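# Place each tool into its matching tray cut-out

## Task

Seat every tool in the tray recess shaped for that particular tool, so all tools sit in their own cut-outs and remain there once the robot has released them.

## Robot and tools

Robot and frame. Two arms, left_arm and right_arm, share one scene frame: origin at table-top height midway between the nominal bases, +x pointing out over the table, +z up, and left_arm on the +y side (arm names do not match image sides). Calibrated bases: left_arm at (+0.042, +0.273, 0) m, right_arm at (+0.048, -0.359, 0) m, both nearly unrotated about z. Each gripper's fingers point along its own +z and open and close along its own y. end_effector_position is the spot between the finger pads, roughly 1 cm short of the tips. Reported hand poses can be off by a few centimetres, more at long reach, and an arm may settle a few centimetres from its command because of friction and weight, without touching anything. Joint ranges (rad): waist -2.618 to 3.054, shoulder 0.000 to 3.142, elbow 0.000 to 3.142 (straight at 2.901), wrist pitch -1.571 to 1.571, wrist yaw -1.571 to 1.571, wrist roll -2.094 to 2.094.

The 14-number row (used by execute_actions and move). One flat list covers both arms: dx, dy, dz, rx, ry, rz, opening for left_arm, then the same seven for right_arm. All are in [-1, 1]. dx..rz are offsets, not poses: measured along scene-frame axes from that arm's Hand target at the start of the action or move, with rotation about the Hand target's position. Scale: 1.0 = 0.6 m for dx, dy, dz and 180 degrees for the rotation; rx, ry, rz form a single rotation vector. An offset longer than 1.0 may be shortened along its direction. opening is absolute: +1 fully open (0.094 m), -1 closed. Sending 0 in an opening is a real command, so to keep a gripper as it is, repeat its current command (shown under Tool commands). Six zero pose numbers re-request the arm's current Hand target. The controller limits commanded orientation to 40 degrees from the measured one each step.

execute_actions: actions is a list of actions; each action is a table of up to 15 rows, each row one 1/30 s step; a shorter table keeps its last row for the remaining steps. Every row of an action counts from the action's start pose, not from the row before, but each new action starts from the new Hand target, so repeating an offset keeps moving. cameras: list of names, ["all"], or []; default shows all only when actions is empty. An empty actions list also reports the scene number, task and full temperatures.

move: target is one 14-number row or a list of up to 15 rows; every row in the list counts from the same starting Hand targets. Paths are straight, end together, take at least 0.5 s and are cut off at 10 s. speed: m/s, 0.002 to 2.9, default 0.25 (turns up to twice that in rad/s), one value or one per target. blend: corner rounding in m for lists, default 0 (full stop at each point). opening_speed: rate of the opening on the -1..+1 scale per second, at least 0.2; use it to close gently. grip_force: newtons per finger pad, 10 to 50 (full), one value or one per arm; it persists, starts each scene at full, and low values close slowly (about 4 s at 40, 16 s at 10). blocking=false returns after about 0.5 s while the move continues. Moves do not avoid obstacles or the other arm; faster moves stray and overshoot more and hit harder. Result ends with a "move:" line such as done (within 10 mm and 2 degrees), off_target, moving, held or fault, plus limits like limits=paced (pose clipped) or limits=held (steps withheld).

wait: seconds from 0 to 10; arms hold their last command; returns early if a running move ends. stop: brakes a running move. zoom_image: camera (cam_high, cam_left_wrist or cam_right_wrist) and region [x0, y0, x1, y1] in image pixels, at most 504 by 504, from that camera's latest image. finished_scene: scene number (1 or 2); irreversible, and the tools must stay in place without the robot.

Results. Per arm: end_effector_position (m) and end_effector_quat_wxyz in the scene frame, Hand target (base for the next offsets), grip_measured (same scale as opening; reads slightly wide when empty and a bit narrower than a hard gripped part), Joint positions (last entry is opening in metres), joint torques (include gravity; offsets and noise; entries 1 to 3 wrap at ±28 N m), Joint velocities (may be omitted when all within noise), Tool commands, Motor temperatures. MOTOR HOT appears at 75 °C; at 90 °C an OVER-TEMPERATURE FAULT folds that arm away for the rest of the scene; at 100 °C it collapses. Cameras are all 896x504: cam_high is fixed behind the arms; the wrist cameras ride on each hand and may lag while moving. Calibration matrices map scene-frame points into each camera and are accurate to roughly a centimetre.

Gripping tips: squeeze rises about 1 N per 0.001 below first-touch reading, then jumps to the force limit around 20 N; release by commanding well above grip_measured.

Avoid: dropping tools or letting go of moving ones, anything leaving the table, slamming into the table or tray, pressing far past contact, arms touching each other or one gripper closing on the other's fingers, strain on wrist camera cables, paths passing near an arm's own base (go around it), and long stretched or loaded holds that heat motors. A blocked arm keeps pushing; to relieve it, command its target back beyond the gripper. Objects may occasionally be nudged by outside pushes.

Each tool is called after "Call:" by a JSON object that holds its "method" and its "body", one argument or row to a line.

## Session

Call:
{"method": "execute_actions", "body": {
  "actions": []
}}

Scene clock: 0.00 s.
left_arm: end_effector_position=(+0.3485, +0.1561, +0.2935) grip_measured=+1.000 end_effector_quat_wxyz=(+0.524, -0.029, +0.836, -0.159) | right_arm: end_effector_position=(+0.2925, -0.2978, +0.3476) grip_measured=+1.000 end_effector_quat_wxyz=(+0.542, -0.010, +0.840, -0.024)
Joint positions: left_arm=[-0.466 0.906 0.938 -0.451 -0.198 -0.416 0.094] | right_arm=[0.639 0.817 1.198 -0.92 0.64 0.287 0.094]
Joint velocities: within noise
Joint torques (N m): no reading
Motor temperatures (°C): left_arm=[21 25 29 28 23 22 21] | right_arm=[22 22 29 27 24 23 21]
Heat: left arm: 29 °C; right arm: 29 °C.
Hand target: left_arm +0.3491, +0.1600, +0.3100; +0.544, -0.033, +0.823, -0.161 | right_arm +0.2928, -0.2976, +0.3547; +0.549, -0.004, +0.835, -0.020
Tool commands: left_gripper/opening=+1.0 right_gripper/opening=+1.0
camera_calibration:
cam_left_wrist: T_world_to_cam=[[-0.139138, -0.925674, 0.351807, 0.0840008], [-0.943887, 0.0165115, -0.329856, 0.438812], [0.299531, -0.377962, -0.876029, 0.316304], [0, 0, 0, 1]] pos_world=[0.331134, 0.190063, 0.392285]
cam_right_wrist: T_world_to_cam=[[-0.0239165, -0.994969, 0.0972849, -0.328972], [-0.935991, -0.0119013, -0.351823, 0.406158], [0.35121, -0.0994722, -0.930998, 0.298387], [0, 0, 0, 1]] pos_world=[0.267496, -0.292802, 0.452698]

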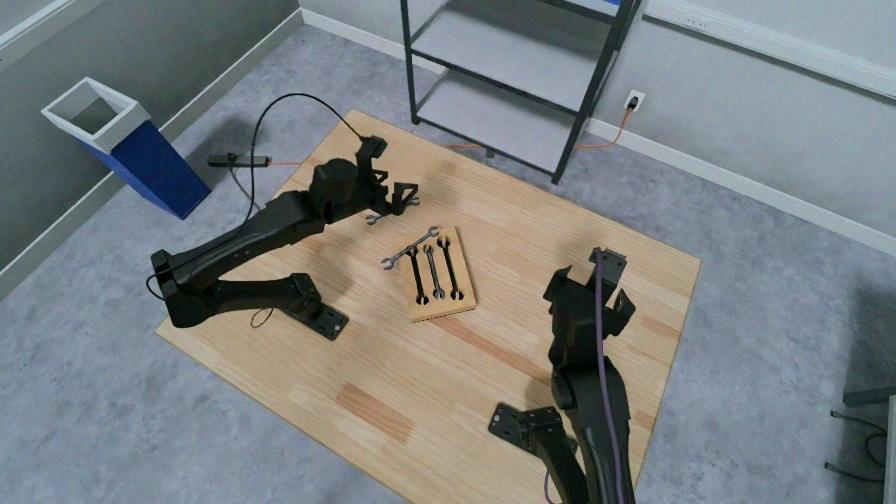

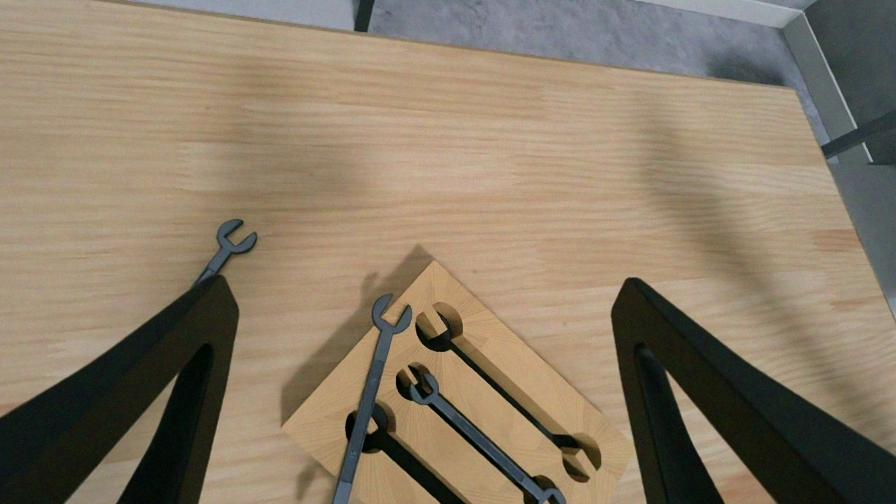

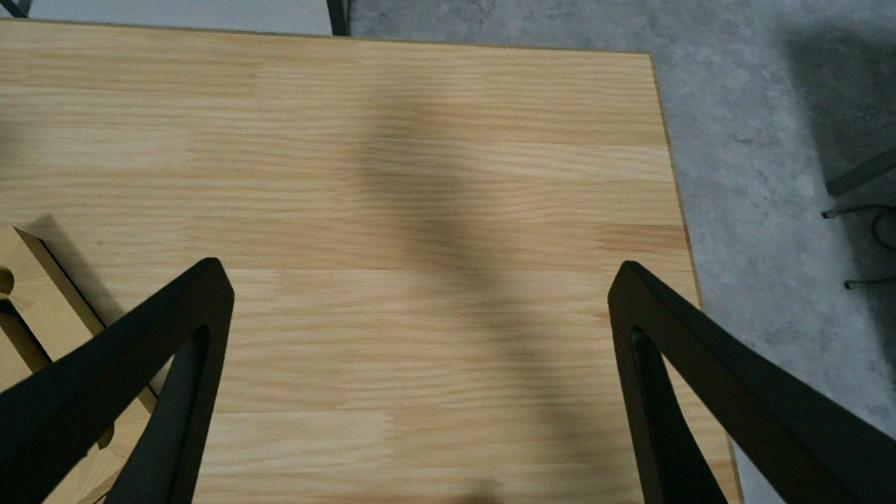

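Call:
{"method": "move", "body": {
  "target": [-0.1,-0.1,0.05,0.107,0.209,0.005,1,0,-0.1,0,0,0,0,1],
  "cameras": ["all"]
}}

Call:
{"method": "zoom_image", "body": {
  "camera": "cam_high",
  "region": [350, 180, 500, 330]
}}

Call:
{"method": "zoom_image", "body": {
  "camera": "cam_left_wrist",
  "region": [200, 0, 700, 500]
}}

Scene clock: 4.40 s.
left_arm: end_effector_position=(+0.2915, +0.0953, +0.3302) grip_measured=+1.000 end_effector_quat_wxyz=(+0.289, +0.022, +0.957, -0.035) | right_arm: end_effector_position=(+0.2868, -0.3553, +0.3460) grip_measured=+1.000 end_effector_quat_wxyz=(+0.529, -0.010, +0.848, -0.019)
Joint positions: left_arm=[-0.822 1.477 1.929 -1.545 -0.361 -0.697 0.094] | right_arm=[0.045 0.723 1.186 -0.92 0.101 0.001 0.094]
Joint torques (N m): left_arm=[-0.62 -3.55 8.2 0.88 -0.22 -0.12] | right_arm=[-0.51 -0.25 4.04 2.03 -0.04 -0.07]
Heat: left arm: 30 °C; right arm: 29 °C.
Hand target: left_arm +0.2891, +0.1000, +0.3400; +0.250, +0.001, +0.968, +0.000 | right_arm +0.2928, -0.3576, +0.3547; +0.549, -0.004, +0.835, -0.020
Off the commanded pose: left_arm 0.011 m, 7 deg | right_arm 0.011 m, 3 deg.
joint sent to its limit (left arm) — joint 4 (wrist pitch), lower limit. The joint targets are off in position and orientation.
move: off_target (left_arm, right_arm)
camera_calibration:
cam_left_wrist: T_world_to_cam=[[-0.0513533, -0.991811, 0.116931, 0.0651678], [-0.977489, 0.0739098, 0.197615, 0.228187], [-0.20464, -0.10415, -0.973281, 0.495561], [0, 0, 0, 1]] pos_world=[0.327809, 0.0993818, 0.429606]
cam_right_wrist: T_world_to_cam=[[-0.0166044, -0.995794, 0.0901046, -0.386073], [-0.946264, -0.0134586, -0.323114, 0.39203], [0.322968, -0.0906278, -0.942061, 0.308359], [0, 0, 0, 1]] pos_world=[0.264963, -0.351227, 0.45195]

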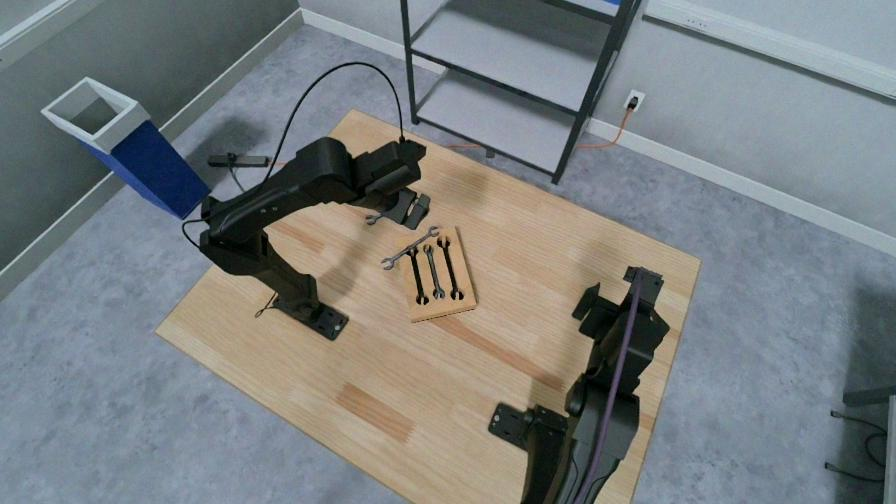

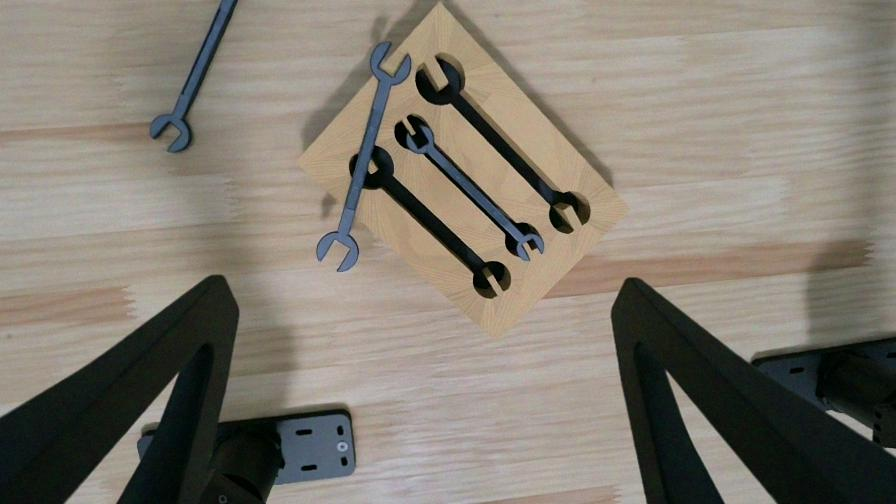

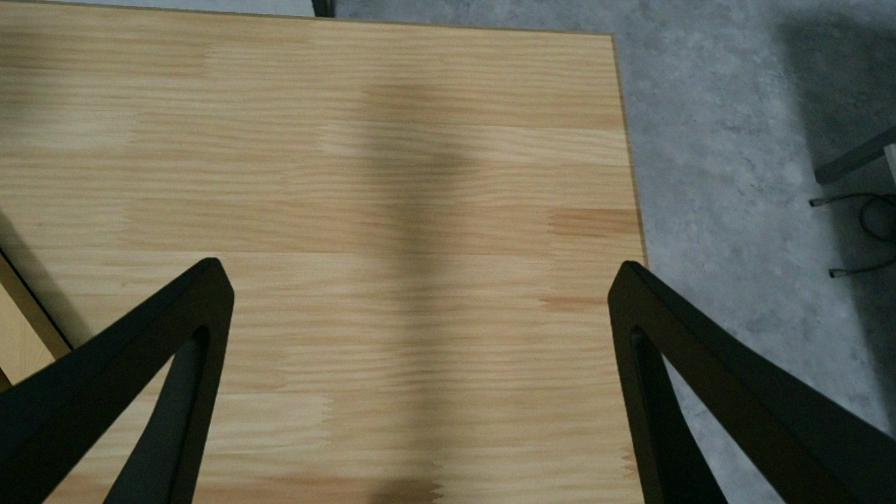

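Scaled by 3.360 from the camera's 896x504 image, which has a finer 1280x720 frame.

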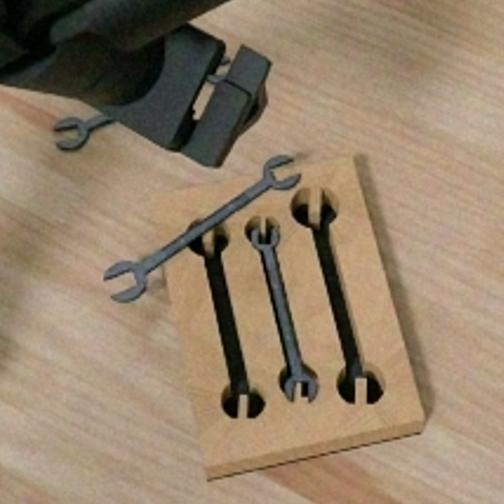

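Scaled by 1.008 from the camera's 896x504 image, which has a finer 1280x720 frame.

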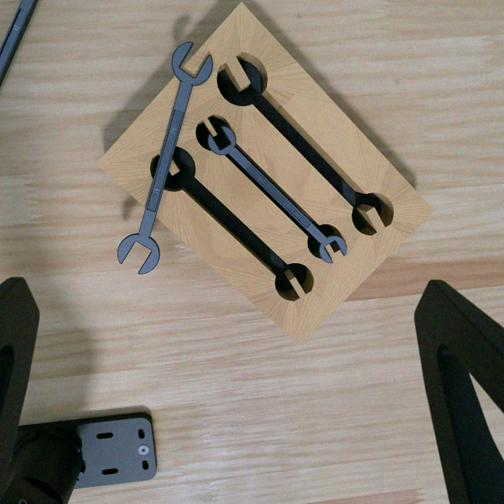

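Call:
{"method": "move", "body": {
  "target": [-0.02,-0.03,-0.2,0,0,0,1,0,0,0,0,0,0,1],
  "cameras": ["cam_left_wrist"]
}}

Call:
{"method": "zoom_image", "body": {
  "camera": "cam_left_wrist",
  "region": [300, 0, 700, 300]
}}

Call:
{"method": "move", "body": {
  "target": [0.13,0.22,0.1,0,0,0,1,0,0,0,0,0,0,1],
  "cameras": ["cam_left_wrist","cam_high"]
}}

Call:
{"method": "zoom_image", "body": {
  "camera": "cam_left_wrist",
  "region": [200, 0, 700, 400]
}}

Scene clock: 8.13 s.
left_arm: end_effector_position=(+0.2704, +0.0810, +0.2075) grip_measured=+1.000 end_effector_quat_wxyz=(+0.217, +0.019, +0.976, +0.018) | right_arm: end_effector_position=(+0.2868, -0.3553, +0.3460) grip_measured=+1.000 end_effector_quat_wxyz=(+0.529, -0.010, +0.848, -0.019)
Joint positions: left_arm=[-0.908 1.44 1.434 -1.309 -0.361 -0.832 0.094] | right_arm=[0.045 0.723 1.186 -0.92 0.101 0.001 0.094]
Joint torques (N m): left_arm=[-0.61 -7.36 5.14 1.1 -0.53 -0.12] | right_arm=[-0.53 -0.25 4.04 2.03 -0.05 -0.06]
Heat: left arm: 31 °C; right arm: 29 °C.
Hand target: left_arm +0.2771, +0.0820, +0.2200; +0.250, +0.001, +0.968, +0.000 | right_arm +0.2928, -0.3576, +0.3547; +0.549, -0.004, +0.835, -0.020
Off the commanded pose: left_arm 0.014 m, 5 deg | right_arm 0.011 m, 3 deg.
move: off_target (left_arm, right_arm)
camera_calibration:
cam_left_wrist: T_world_to_cam=[[-0.00918886, -0.999819, 0.0166582, 0.0742632], [-0.939178, 0.0143485, 0.34313, 0.197215], [-0.343307, -0.0124921, -0.93914, 0.393403], [0, 0, 0, 1]] pos_world=[0.32096, 0.0763345, 0.300554]
Images, in order (width x height): cam_left_wrist 896x504.

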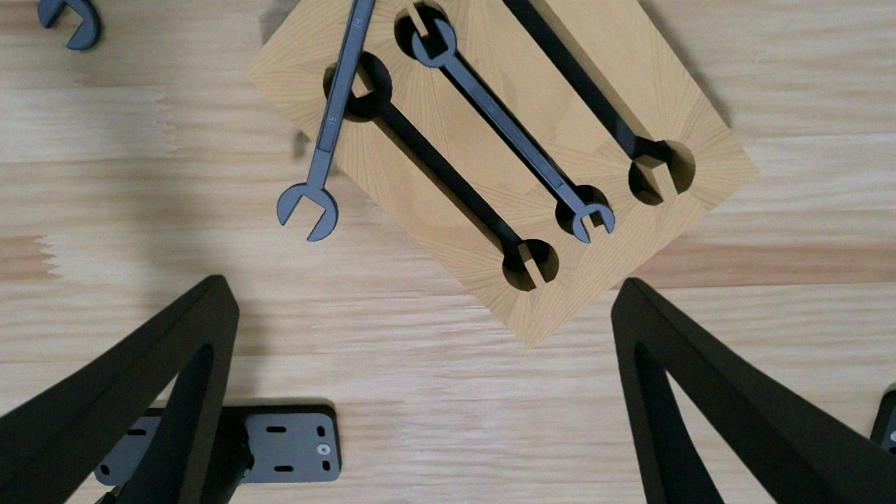

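Scaled by 1.260 from the camera's 896x504 image, which has a finer 1280x720 frame.

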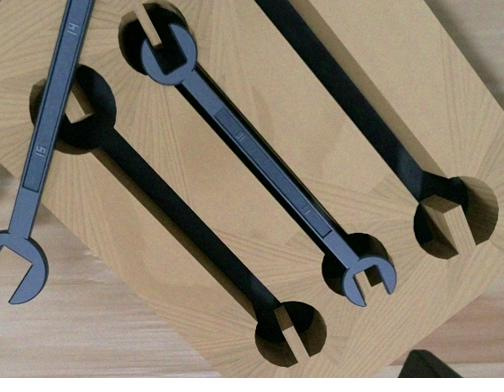

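Scene clock: 10.30 s.
left_arm: end_effector_position=(+0.3556, +0.2124, +0.2702) grip_measured=+1.000 end_effector_quat_wxyz=(+0.245, -0.006, +0.969, -0.002) | right_arm: end_effector_position=(+0.2868, -0.3553, +0.3460) grip_measured=+1.000 end_effector_quat_wxyz=(+0.529, -0.010, +0.848, -0.019)
Joint positions: left_arm=[-0.254 1.408 1.628 -1.31 -0.124 -0.246 0.094] | right_arm=[0.045 0.723 1.186 -0.92 0.101 0.001 0.094]
Joint torques (N m): left_arm=[0.64 -3.28 9.25 0.89 0.04 0.11] | right_arm=[-0.54 -0.23 4.04 2.04 -0.05 -0.06]
Heat: left arm: 31 °C; right arm: 30 °C.
Hand target: left_arm +0.3551, +0.2140, +0.2800; +0.250, +0.001, +0.968, +0.000 | right_arm +0.2928, -0.3576, +0.3547; +0.549, -0.004, +0.835, -0.020
Off the commanded pose: left_arm 0.010 m, 1 deg | right_arm 0.011 m, 3 deg.
move: off_target (right_arm)
camera_calibration:
cam_left_wrist: T_world_to_cam=[[0.0274029, -0.997389, 0.0668104, 0.178355], [-0.957725, -0.00704827, 0.287599, 0.279896], [-0.286377, -0.071867, -0.955418, 0.479944], [0, 0, 0, 1]] pos_world=[0.400621, 0.214354, 0.366133]
Images, in order (width x height): cam_high 896x504, cam_left_wrist 896x504.

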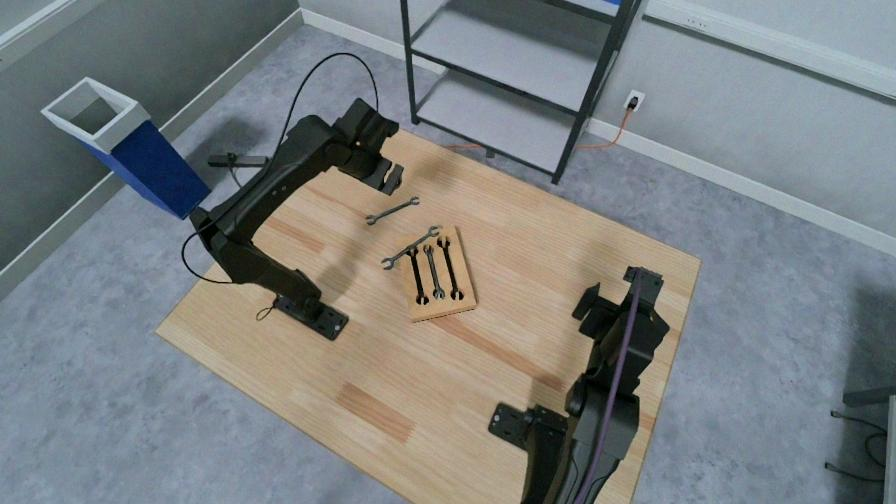

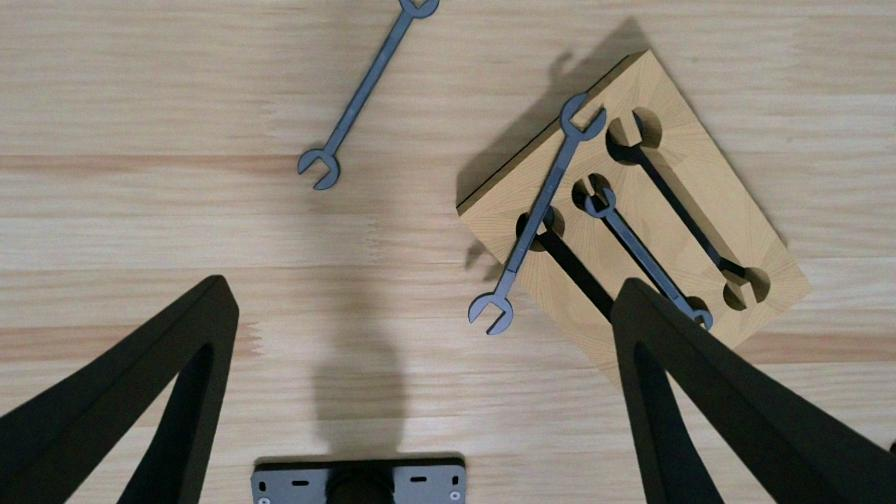

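Scaled by 1.008 from the camera's 896x504 image, which has a finer 1280x720 frame.

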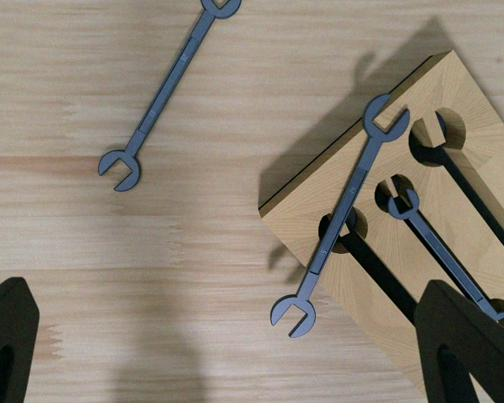

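Call:
{"method": "move", "body": {
  "target": [-0.1,-0.25,-0.1,0,0,0,1,0,0,0,0,0,0,1],
  "cameras": ["cam_left_wrist"]
}}

Call:
{"method": "zoom_image", "body": {
  "camera": "cam_left_wrist",
  "region": [380, 0, 630, 250]
}}

Call:
{"method": "zoom_image", "body": {
  "camera": "cam_left_wrist",
  "region": [250, 0, 800, 350]
}}

Scene clock: 15.20 s.
left_arm: end_effector_position=(+0.2850, +0.0664, +0.2151) grip_measured=+1.000 end_effector_quat_wxyz=(+0.226, +0.016, +0.974, +0.004) | right_arm: end_effector_position=(+0.2868, -0.3553, +0.3460) grip_measured=+1.000 end_effector_quat_wxyz=(+0.529, -0.010, +0.848, -0.019)
Joint positions: left_arm=[-0.896 1.491 1.501 -1.287 -0.355 -0.819 0.094] | right_arm=[0.045 0.723 1.186 -0.92 0.101 0.001 0.094]
Joint torques (N m): left_arm=[-0.36 -4.25 6.09 1.14 -0.53 -0.12] | right_arm=[-0.53 -0.24 4.03 2.03 -0.05 -0.06]
Heat: left arm: 31 °C; right arm: 31 °C.
Hand target: left_arm +0.2951, +0.0640, +0.2200; +0.250, +0.001, +0.968, +0.000 | right_arm +0.2928, -0.3576, +0.3547; +0.549, -0.004, +0.835, -0.020
Off the commanded pose: left_arm 0.011 m, 3 deg | right_arm 0.011 m, 3 deg.
move: off_target (left_arm, right_arm)
camera_calibration:
cam_left_wrist: T_world_to_cam=[[-0.0102079, -0.998928, 0.0451598, 0.0538243], [-0.94541, 0.0243524, 0.324971, 0.213501], [-0.325722, -0.0393772, -0.944645, 0.403279], [0, 0, 0, 1]] pos_world=[0.333752, 0.0644474, 0.309143]
Images, in order (width x height): cam_left_wrist 896x504.

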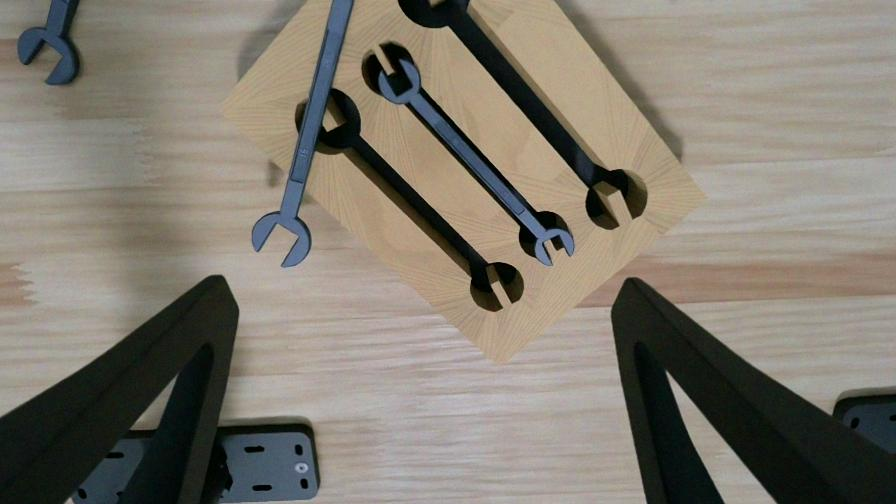

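Scaled by 2.016 from the camera's 896x504 image, which has a finer 1280x720 frame.

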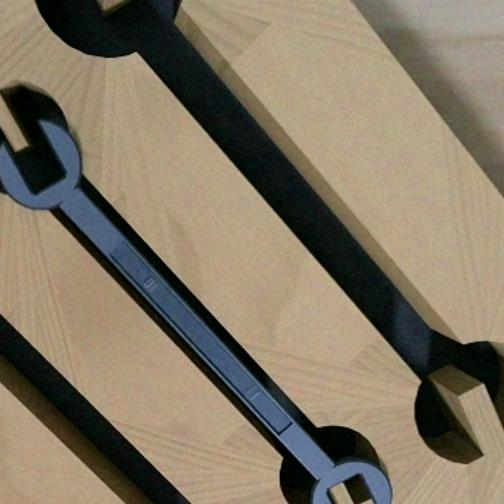

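Region (250, 0, 800, 350) is 550x350 pixels. A region can be at most 504 by 504 pixels.

Call:
{"method": "move", "body": {
  "target": [0.06,0.07,-0.05,0,0,0,1,0,0,0,0,0,0,1],
  "cameras": ["cam_left_wrist"]
}}

Call:
{"method": "zoom_image", "body": {
  "camera": "cam_left_wrist",
  "region": [350, 0, 850, 500]
}}

Call:
{"method": "zoom_image", "body": {
  "camera": "cam_left_wrist",
  "region": [150, 0, 500, 400]
}}

Scene clock: 19.57 s.
left_arm: end_effector_position=(+0.3256, +0.1075, +0.1763) grip_measured=+1.000 end_effector_quat_wxyz=(+0.221, +0.005, +0.975, +0.021) | right_arm: end_effector_position=(+0.2868, -0.3553, +0.3460) grip_measured=+1.000 end_effector_quat_wxyz=(+0.529, -0.010, +0.848, -0.019)
Joint positions: left_arm=[-0.692 1.477 1.332 -1.102 -0.313 -0.64 0.094] | right_arm=[0.045 0.723 1.186 -0.92 0.101 0.001 0.094]
Joint torques (N m): left_arm=[0.49 -7.99 5.49 1.27 -0.11 0.11] | right_arm=[-0.53 -0.24 4.04 2.04 -0.05 -0.06]
Motor temperatures (°C): left_arm=[21 25 31 30 23 22 21] | right_arm=[22 21 30 32 24 23 21]
Heat: left arm: 31 °C; right arm: 32 °C.
Hand target: left_arm +0.3311, +0.1060, +0.1900; +0.250, +0.001, +0.968, +0.000 | right_arm +0.2928, -0.3576, +0.3547; +0.549, -0.004, +0.835, -0.020
Off the commanded pose: left_arm 0.015 m, 4 deg | right_arm 0.011 m, 3 deg.
move: off_target (left_arm, right_arm)
camera_calibration:
cam_left_wrist: T_world_to_cam=[[0.0200789, -0.999665, 0.0163141, 0.0923587], [-0.942035, -0.0134503, 0.335244, 0.264654], [-0.334912, -0.0220998, -0.94199, 0.382152], [0, 0, 0, 1]] pos_world=[0.375447, 0.104333, 0.269753]
Images, in order (width x height): cam_left_wrist 896x504.

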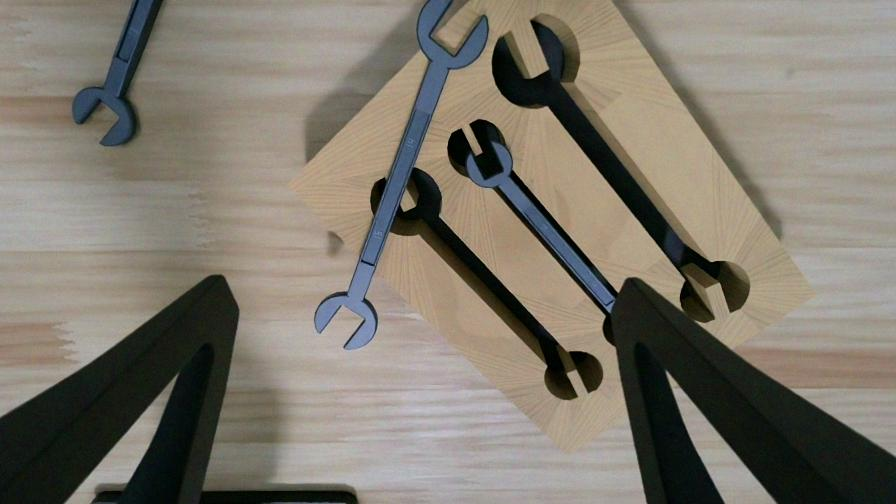

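Scaled by 1.008 from the camera's 896x504 image, which has a finer 1280x720 frame.

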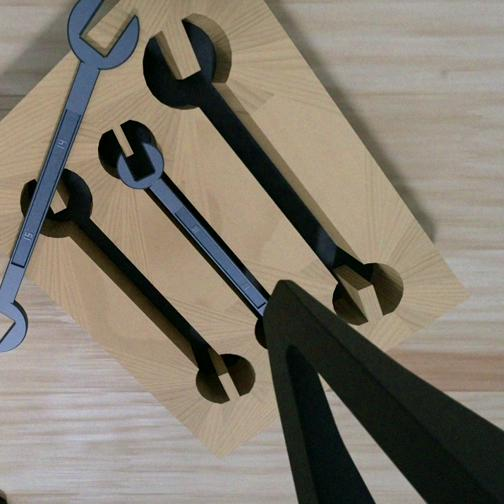

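Scaled by 1.260 from the camera's 896x504 image, which has a finer 1280x720 frame.

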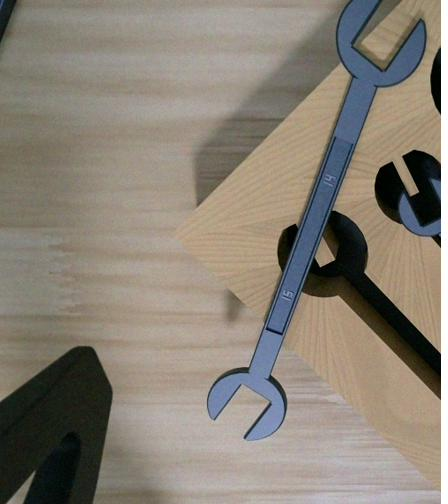

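Call:
{"method": "move", "body": {
  "target": [-0.11,-0.13,-0.02,0,0,0,1,0,0,0,0,0,0,1],
  "cameras": ["cam_left_wrist"]
}}

Call:
{"method": "zoom_image", "body": {
  "camera": "cam_left_wrist",
  "region": [200, 0, 600, 400]
}}

Call:
{"method": "zoom_image", "body": {
  "camera": "cam_left_wrist",
  "region": [250, 0, 450, 200]
}}

Call:
{"method": "zoom_image", "body": {
  "camera": "cam_left_wrist",
  "region": [400, 150, 600, 350]
}}

Scene clock: 23.97 s.
left_arm: end_effector_position=(+0.2568, +0.0279, +0.1648) grip_measured=+1.000 end_effector_quat_wxyz=(+0.231, +0.015, +0.973, -0.003) | right_arm: end_effector_position=(+0.2868, -0.3553, +0.3460) grip_measured=+1.000 end_effector_quat_wxyz=(+0.529, -0.010, +0.848, -0.019)
Joint positions: left_arm=[-1.061 1.526 1.332 -1.129 -0.399 -0.99 0.094] | right_arm=[0.045 0.723 1.186 -0.92 0.101 0.001 0.094]
Joint torques (N m): left_arm=[-0.16 -4.31 9.96 0.57 -0.62 -0.13] | right_arm=[-0.53 -0.27 4.04 2.04 -0.05 -0.07]
Heat: left arm: 32 °C; right arm: 33 °C.
Hand target: left_arm +0.2651, +0.0280, +0.1780; +0.250, +0.001, +0.968, +0.000 | right_arm +0.2928, -0.3576, +0.3547; +0.549, -0.004, +0.835, -0.020
Off the commanded pose: left_arm 0.016 m, 3 deg | right_arm 0.011 m, 3 deg.
move: off_target (left_arm, right_arm)
camera_calibration:
cam_left_wrist: T_world_to_cam=[[-0.0119694, -0.9982, 0.0587711, 0.0155095], [-0.948435, 0.0299515, 0.315552, 0.206291], [-0.316744, -0.0519637, -0.947086, 0.343522], [0, 0, 0, 1]] pos_world=[0.304648, 0.0271535, 0.259338]
Images, in order (width x height): cam_left_wrist 896x504.

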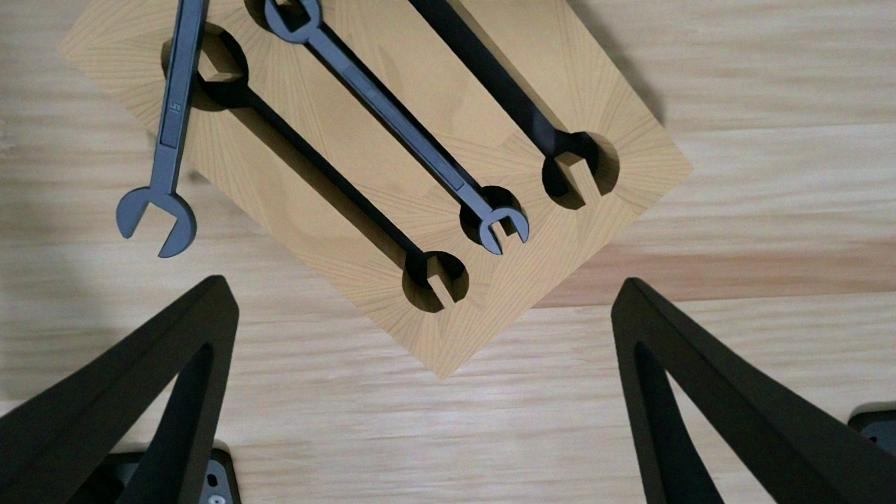

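Scaled by 1.260 from the camera's 896x504 image, which has a finer 1280x720 frame.

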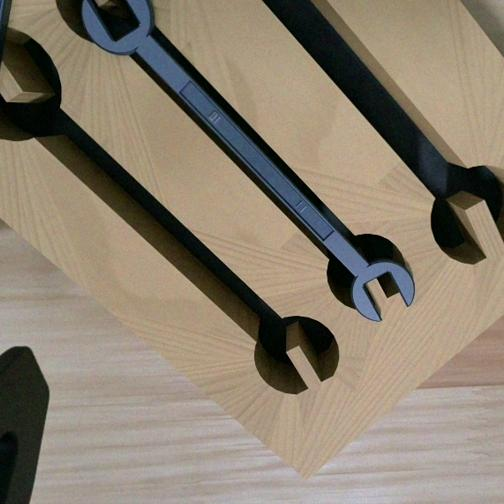

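Scaled by 2.520 from the camera's 896x504 image, which has a finer 1280x720 frame.

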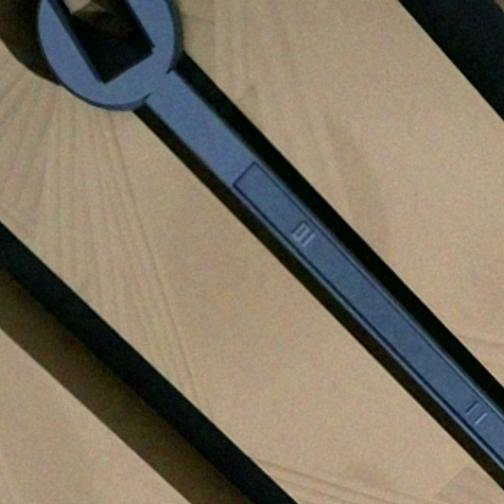

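Scaled by 2.520 from the camera's 896x504 image, which has a finer 1280x720 frame.

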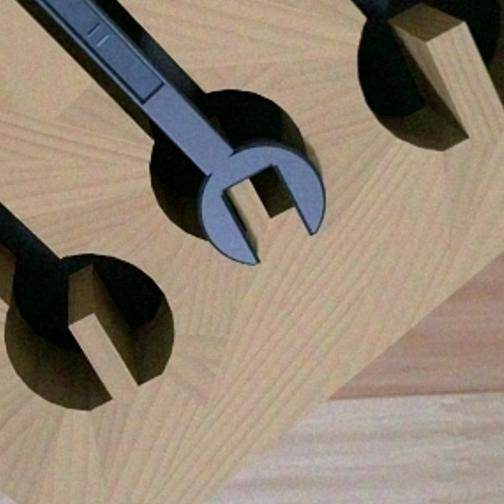

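Call:
{"method": "move", "body": {
  "target": [0.103,0.1575,-0.05,0.0287,0.159,-0.111,-0.1,0,0,0,0,0,0,1],
  "cameras": ["cam_left_wrist"]
}}

Scene clock: 28.50 s.
left_arm: end_effector_position=(+0.3213, +0.1275, +0.1410) grip_measured=-0.099 end_effector_quat_wxyz=(-0.008, +0.167, +0.986, +0.003) | right_arm: end_effector_position=(+0.2868, -0.3553, +0.3460) grip_measured=+1.000 end_effector_quat_wxyz=(+0.529, -0.010, +0.848, -0.019)
Joint positions: left_arm=[-0.474 1.752 1.564 -1.401 0 -0.149 0.042] | right_arm=[0.045 0.723 1.186 -0.92 0.101 0.001 0.094]
Joint torques (N m): left_arm=[-0.03 -5.57 9.26 0.23 0.09 0.11] | right_arm=[-0.54 -0.24 4.03 2.04 -0.06 -0.06]
Heat: left arm: 33 °C; right arm: 34 °C.
Hand target: left_arm +0.3269, +0.1225, +0.1480; +0.000, +0.178, +0.984, +0.000 | right_arm +0.2928, -0.3576, +0.3547; +0.549, -0.004, +0.835, -0.020
Off the commanded pose: left_arm 0.010 m, 2 deg | right_arm 0.011 m, 3 deg.
move: off_target (right_arm)
camera_calibration:
cam_left_wrist: T_world_to_cam=[[-0.285565, -0.957445, 0.0418505, 0.202256], [-0.655228, 0.226922, 0.720544, 0.0955047], [-0.699378, 0.17834, -0.692146, 0.404246], [0, 0, 0, 1]] pos_world=[0.403055, 0.0998832, 0.202517]
Images, in order (width x height): cam_left_wrist 896x504.

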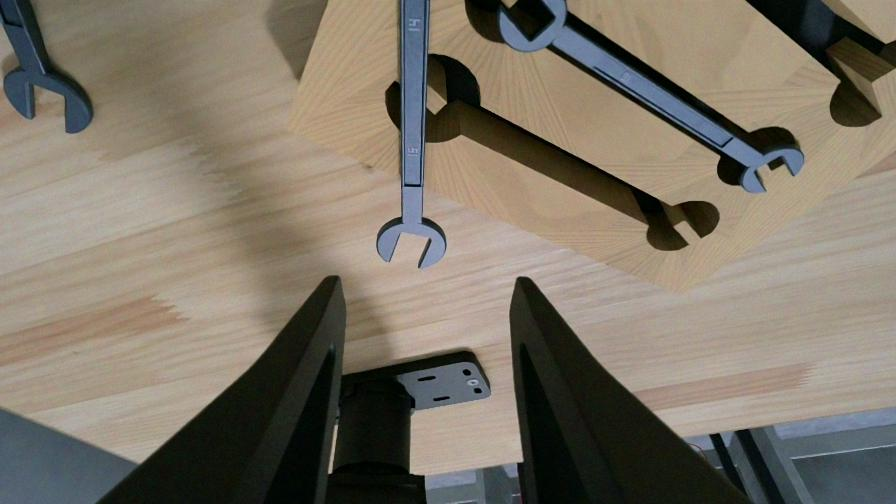

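Call:
{"method": "move", "body": {
  "target": [0.001,0.003,-0.14,0,0,0,-0.2,0,0,0,0,0,0,1],
  "cameras": ["cam_left_wrist"],
  "speed": 0.15
}}

Scene clock: 30.50 s.
left_arm: end_effector_position=(+0.3200, +0.1244, +0.0665) grip_measured=-0.199 end_effector_quat_wxyz=(-0.010, +0.175, +0.985, +0.003) | right_arm: end_effector_position=(+0.2868, -0.3553, +0.3460) grip_measured=+1.000 end_effector_quat_wxyz=(+0.529, -0.010, +0.848, -0.019)
Joint positions: left_arm=[-0.484 1.782 1.303 -1.112 0 -0.143 0.038] | right_arm=[0.045 0.723 1.186 -0.92 0.101 0.001 0.094]
Joint torques (N m): left_arm=[0.54 -6.06 5.33 0.58 0.11 0.11] | right_arm=[-0.53 -0.25 4.04 2.04 -0.05 -0.06]
Heat: left arm: 33 °C; right arm: 34 °C.
Hand target: left_arm +0.3275, +0.1243, +0.0640; +0.000, +0.178, +0.984, +0.000 | right_arm +0.2928, -0.3576, +0.3547; +0.549, -0.004, +0.835, -0.020
Off the commanded pose: left_arm 0.008 m, 1 deg | right_arm 0.011 m, 3 deg.
move: off_target (right_arm)
camera_calibration:
cam_left_wrist: T_world_to_cam=[[-0.30161, -0.952536, 0.0413235, 0.206563], [-0.649311, 0.236948, 0.722669, 0.1458], [-0.698159, 0.191132, -0.689958, 0.350192], [0, 0, 0, 1]] pos_world=[0.401461, 0.0952783, 0.127717]
Images, in order (width x height): cam_left_wrist 896x504.

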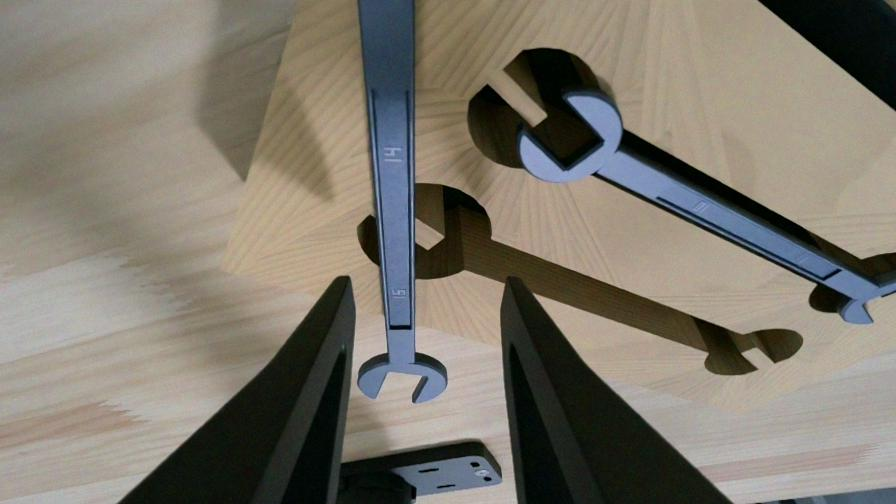

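Call:
{"method": "move", "body": {
  "target": [
    [0.004,0.013,-0.01,0,0,0.011,-0.2,0,0,0,0,0,0,1],
    [0.004,0.013,-0.037,0,0,0.011,-0.2,0,0,0,0,0,0,1],
    [0.004,0.013,-0.037,0,0,0.011,-0.95,0,0,0,0,0,0,1]
  ],
  "cameras": ["cam_left_wrist"],
  "speed": 0.1,
  "grip_force": 40,
  "opening_speed": 0.8
}}

Scene clock: 35.20 s.
left_arm: end_effector_position=(+0.3232, +0.1323, +0.0451) grip_measured=-0.786 end_effector_quat_wxyz=(-0.008, +0.164, +0.986, +0.005) | right_arm: end_effector_position=(+0.2868, -0.3553, +0.3460) grip_measured=+1.000 end_effector_quat_wxyz=(+0.529, -0.010, +0.848, -0.019)
Joint positions: left_arm=[-0.46 1.799 1.236 -1.025 -0.005 -0.141 0.01] | right_arm=[0.045 0.723 1.186 -0.92 0.101 0.001 0.094]
Joint torques (N m): left_arm=[0.5 -6 5.11 0.54 0.07 0.02] | right_arm=[-0.54 -0.25 4.04 2.04 -0.05 -0.07]
Heat: left arm: 32 °C; right arm: 35 °C.
Hand target: left_arm +0.3299, +0.1321, +0.0418; +0.000, +0.161, +0.987, +0.000 | right_arm +0.2928, -0.3576, +0.3547; +0.549, -0.004, +0.835, -0.020
Off the commanded pose: left_arm 0.007 m, 1 deg | right_arm 0.011 m, 3 deg.
grip_force (N): 40, 40
move: off_target (right_arm)
camera_calibration:
cam_left_wrist: T_world_to_cam=[[-0.279894, -0.959299, 0.0374743, 0.209991], [-0.657991, 0.220113, 0.720138, 0.166654], [-0.699076, 0.176905, -0.692818, 0.338476], [0, 0, 0, 1]] pos_world=[0.405052, 0.104883, 0.106619]
Images, in order (width x height): cam_left_wrist 896x504.

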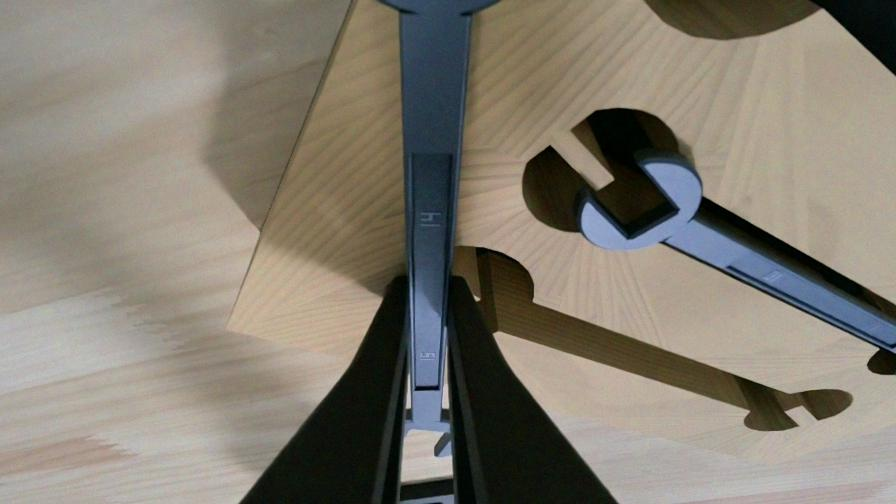

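Call:
{"method": "move", "body": {
  "target": [
    [0,0,0.15,0,0,0,-0.95,0,0,0,0,0,0,1],
    [0.0177,-0.2115,0.12,0,0,-0.656,-0.95,0,0,0,0,0,0,1]
  ],
  "cameras": ["cam_left_wrist","cam_high"],
  "blend": [0.02,0]
}}

Call:
{"method": "zoom_image", "body": {
  "camera": "cam_high",
  "region": [370, 200, 500, 330]
}}

Scene clock: 42.00 s.
left_arm: end_effector_position=(+0.3369, +0.0103, +0.1086) grip_measured=-0.786 end_effector_quat_wxyz=(-0.007, +0.926, +0.377, +0.003) | right_arm: end_effector_position=(+0.2868, -0.3553, +0.3460) grip_measured=+1.000 end_effector_quat_wxyz=(+0.529, -0.010, +0.848, -0.019)
Joint positions: left_arm=[-0.725 2.066 1.858 -1.373 -0.011 1.632 0.01] | right_arm=[0.045 0.723 1.186 -0.92 0.101 0.001 0.094]
Joint torques (N m): left_arm=[-0.55 -7.88 9.48 0.14 0.08 0.13] | right_arm=[-0.53 -0.25 4.04 2.04 -0.05 -0.06]
Heat: left arm: 33 °C; right arm: 35 °C.
Hand target: left_arm +0.3405, +0.0052, +0.1138; +0.000, +0.929, +0.370, +0.000 | right_arm +0.2928, -0.3576, +0.3547; +0.549, -0.004, +0.835, -0.020
Off the commanded pose: left_arm 0.008 m, 1 deg | right_arm 0.011 m, 3 deg.
grip_force (N): 40, 40
move: off_target (right_arm)
camera_calibration:
cam_left_wrist: T_world_to_cam=[[-0.729297, 0.68193, 0.0556537, 0.226942], [0.505445, 0.482153, 0.715579, -0.237396], [0.461141, 0.55, -0.696311, 0.019198], [0, 0, 0, 1]] pos_world=[0.276646, -0.0508564, 0.170613]
Images, in order (width x height): cam_high 896x504, cam_left_wrist 896x504.

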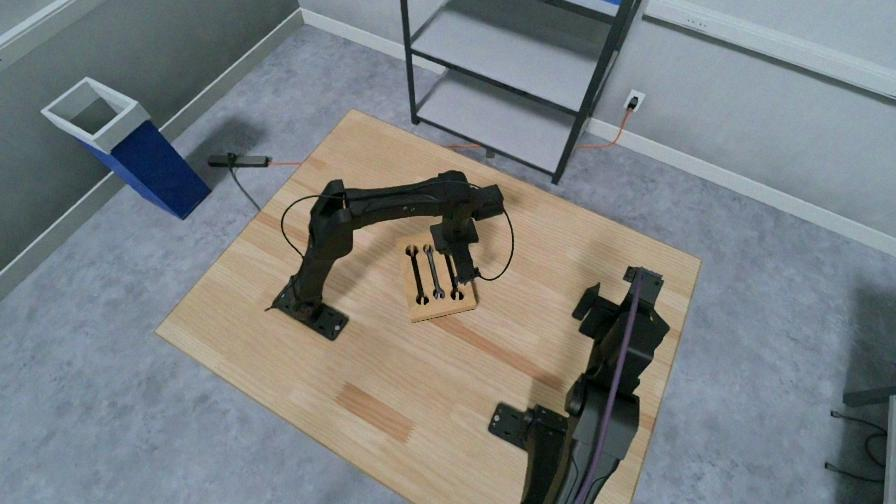

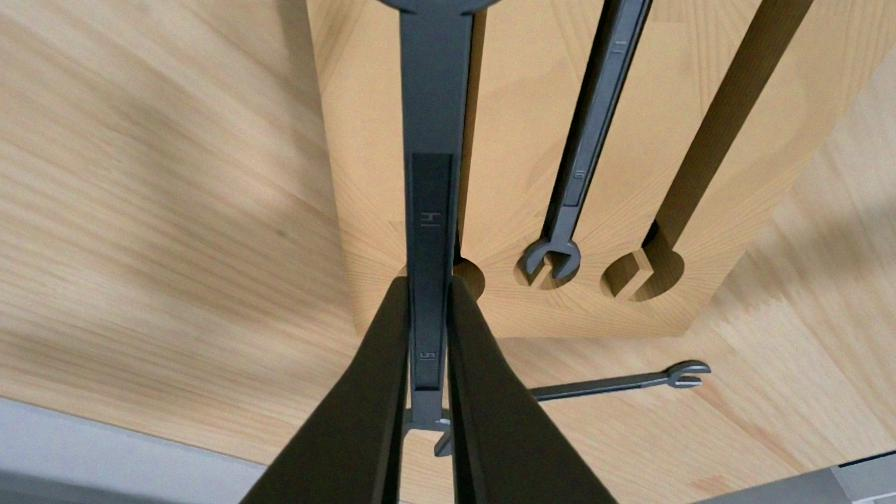

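Scaled by 3.877 from the camera's 896x504 image, which has a finer 1280x720 frame.

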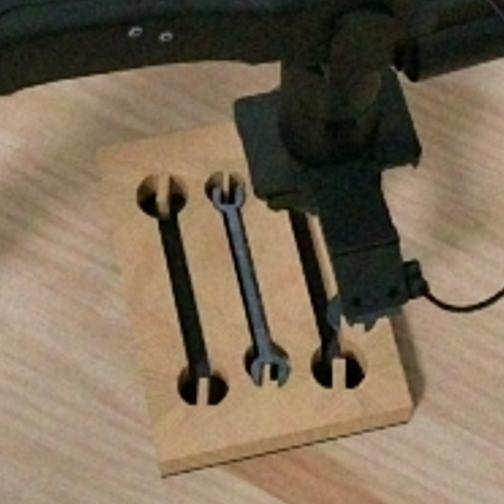

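Call:
{"method": "move", "body": {
  "target": [0,0,-0.075,0,0,0,-0.95,0,0,0,0,0,0,1],
  "cameras": ["cam_left_wrist","cam_high"],
  "speed": 0.12
}}

Call:
{"method": "zoom_image", "body": {
  "camera": "cam_high",
  "region": [370, 200, 500, 330]
}}

Scene clock: 45.07 s.
left_arm: end_effector_position=(+0.3388, +0.0086, +0.0736) grip_measured=-0.786 end_effector_quat_wxyz=(-0.005, +0.926, +0.377, +0.004) | right_arm: end_effector_position=(+0.2868, -0.3553, +0.3460) grip_measured=+1.000 end_effector_quat_wxyz=(+0.529, -0.010, +0.848, -0.019)
Joint positions: left_arm=[-0.725 2.077 1.736 -1.235 -0.011 1.632 0.01] | right_arm=[0.045 0.723 1.186 -0.92 0.101 0.001 0.094]
Joint torques (N m): left_arm=[-0.51 -8.44 5.48 0.47 0.08 0.12] | right_arm=[-0.53 -0.25 4.04 2.04 -0.05 -0.06]
Heat: left arm: 33 °C; right arm: 35 °C.
Hand target: left_arm +0.3405, +0.0052, +0.0688; +0.000, +0.929, +0.370, +0.000 | right_arm +0.2928, -0.3576, +0.3547; +0.549, -0.004, +0.835, -0.020
Off the commanded pose: left_arm 0.006 m, 1 deg | right_arm 0.011 m, 3 deg.
grip_force (N): 40, 40
move: off_target (right_arm)
camera_calibration:
cam_left_wrist: T_world_to_cam=[[-0.729476, 0.682102, 0.0510021, 0.231768], [0.502971, 0.48438, 0.715819, -0.211665], [0.463557, 0.547825, -0.696421, -0.00585584], [0, 0, 0, 1]] pos_world=[0.278245, -0.0523551, 0.135615]
Images, in order (width x height): cam_high 896x504, cam_left_wrist 896x504.

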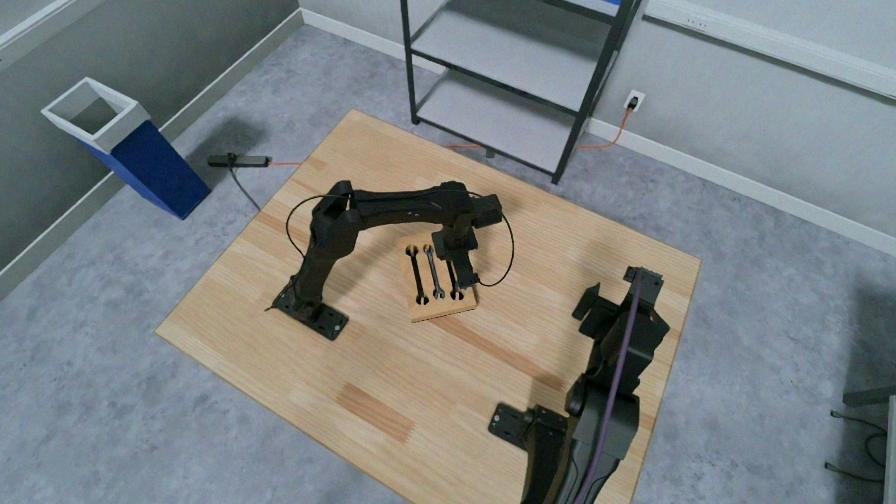

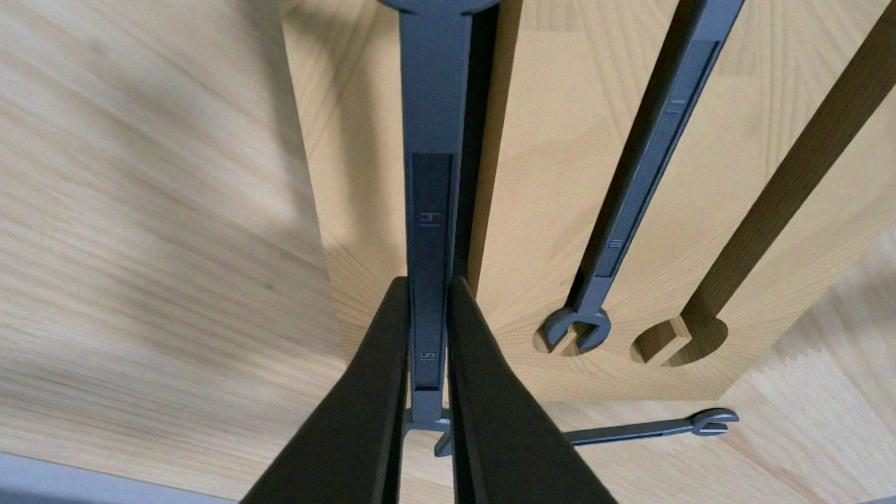

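Scaled by 3.877 from the camera's 896x504 image, which has a finer 1280x720 frame.

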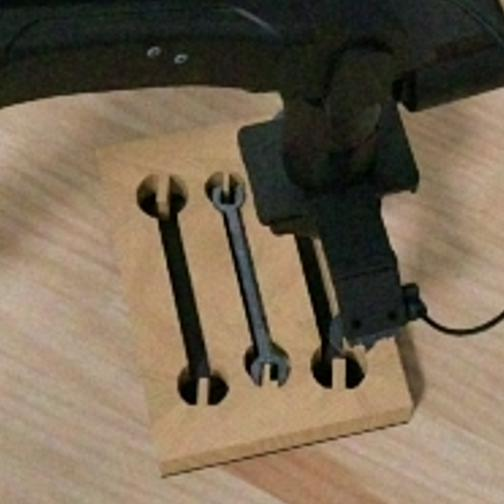

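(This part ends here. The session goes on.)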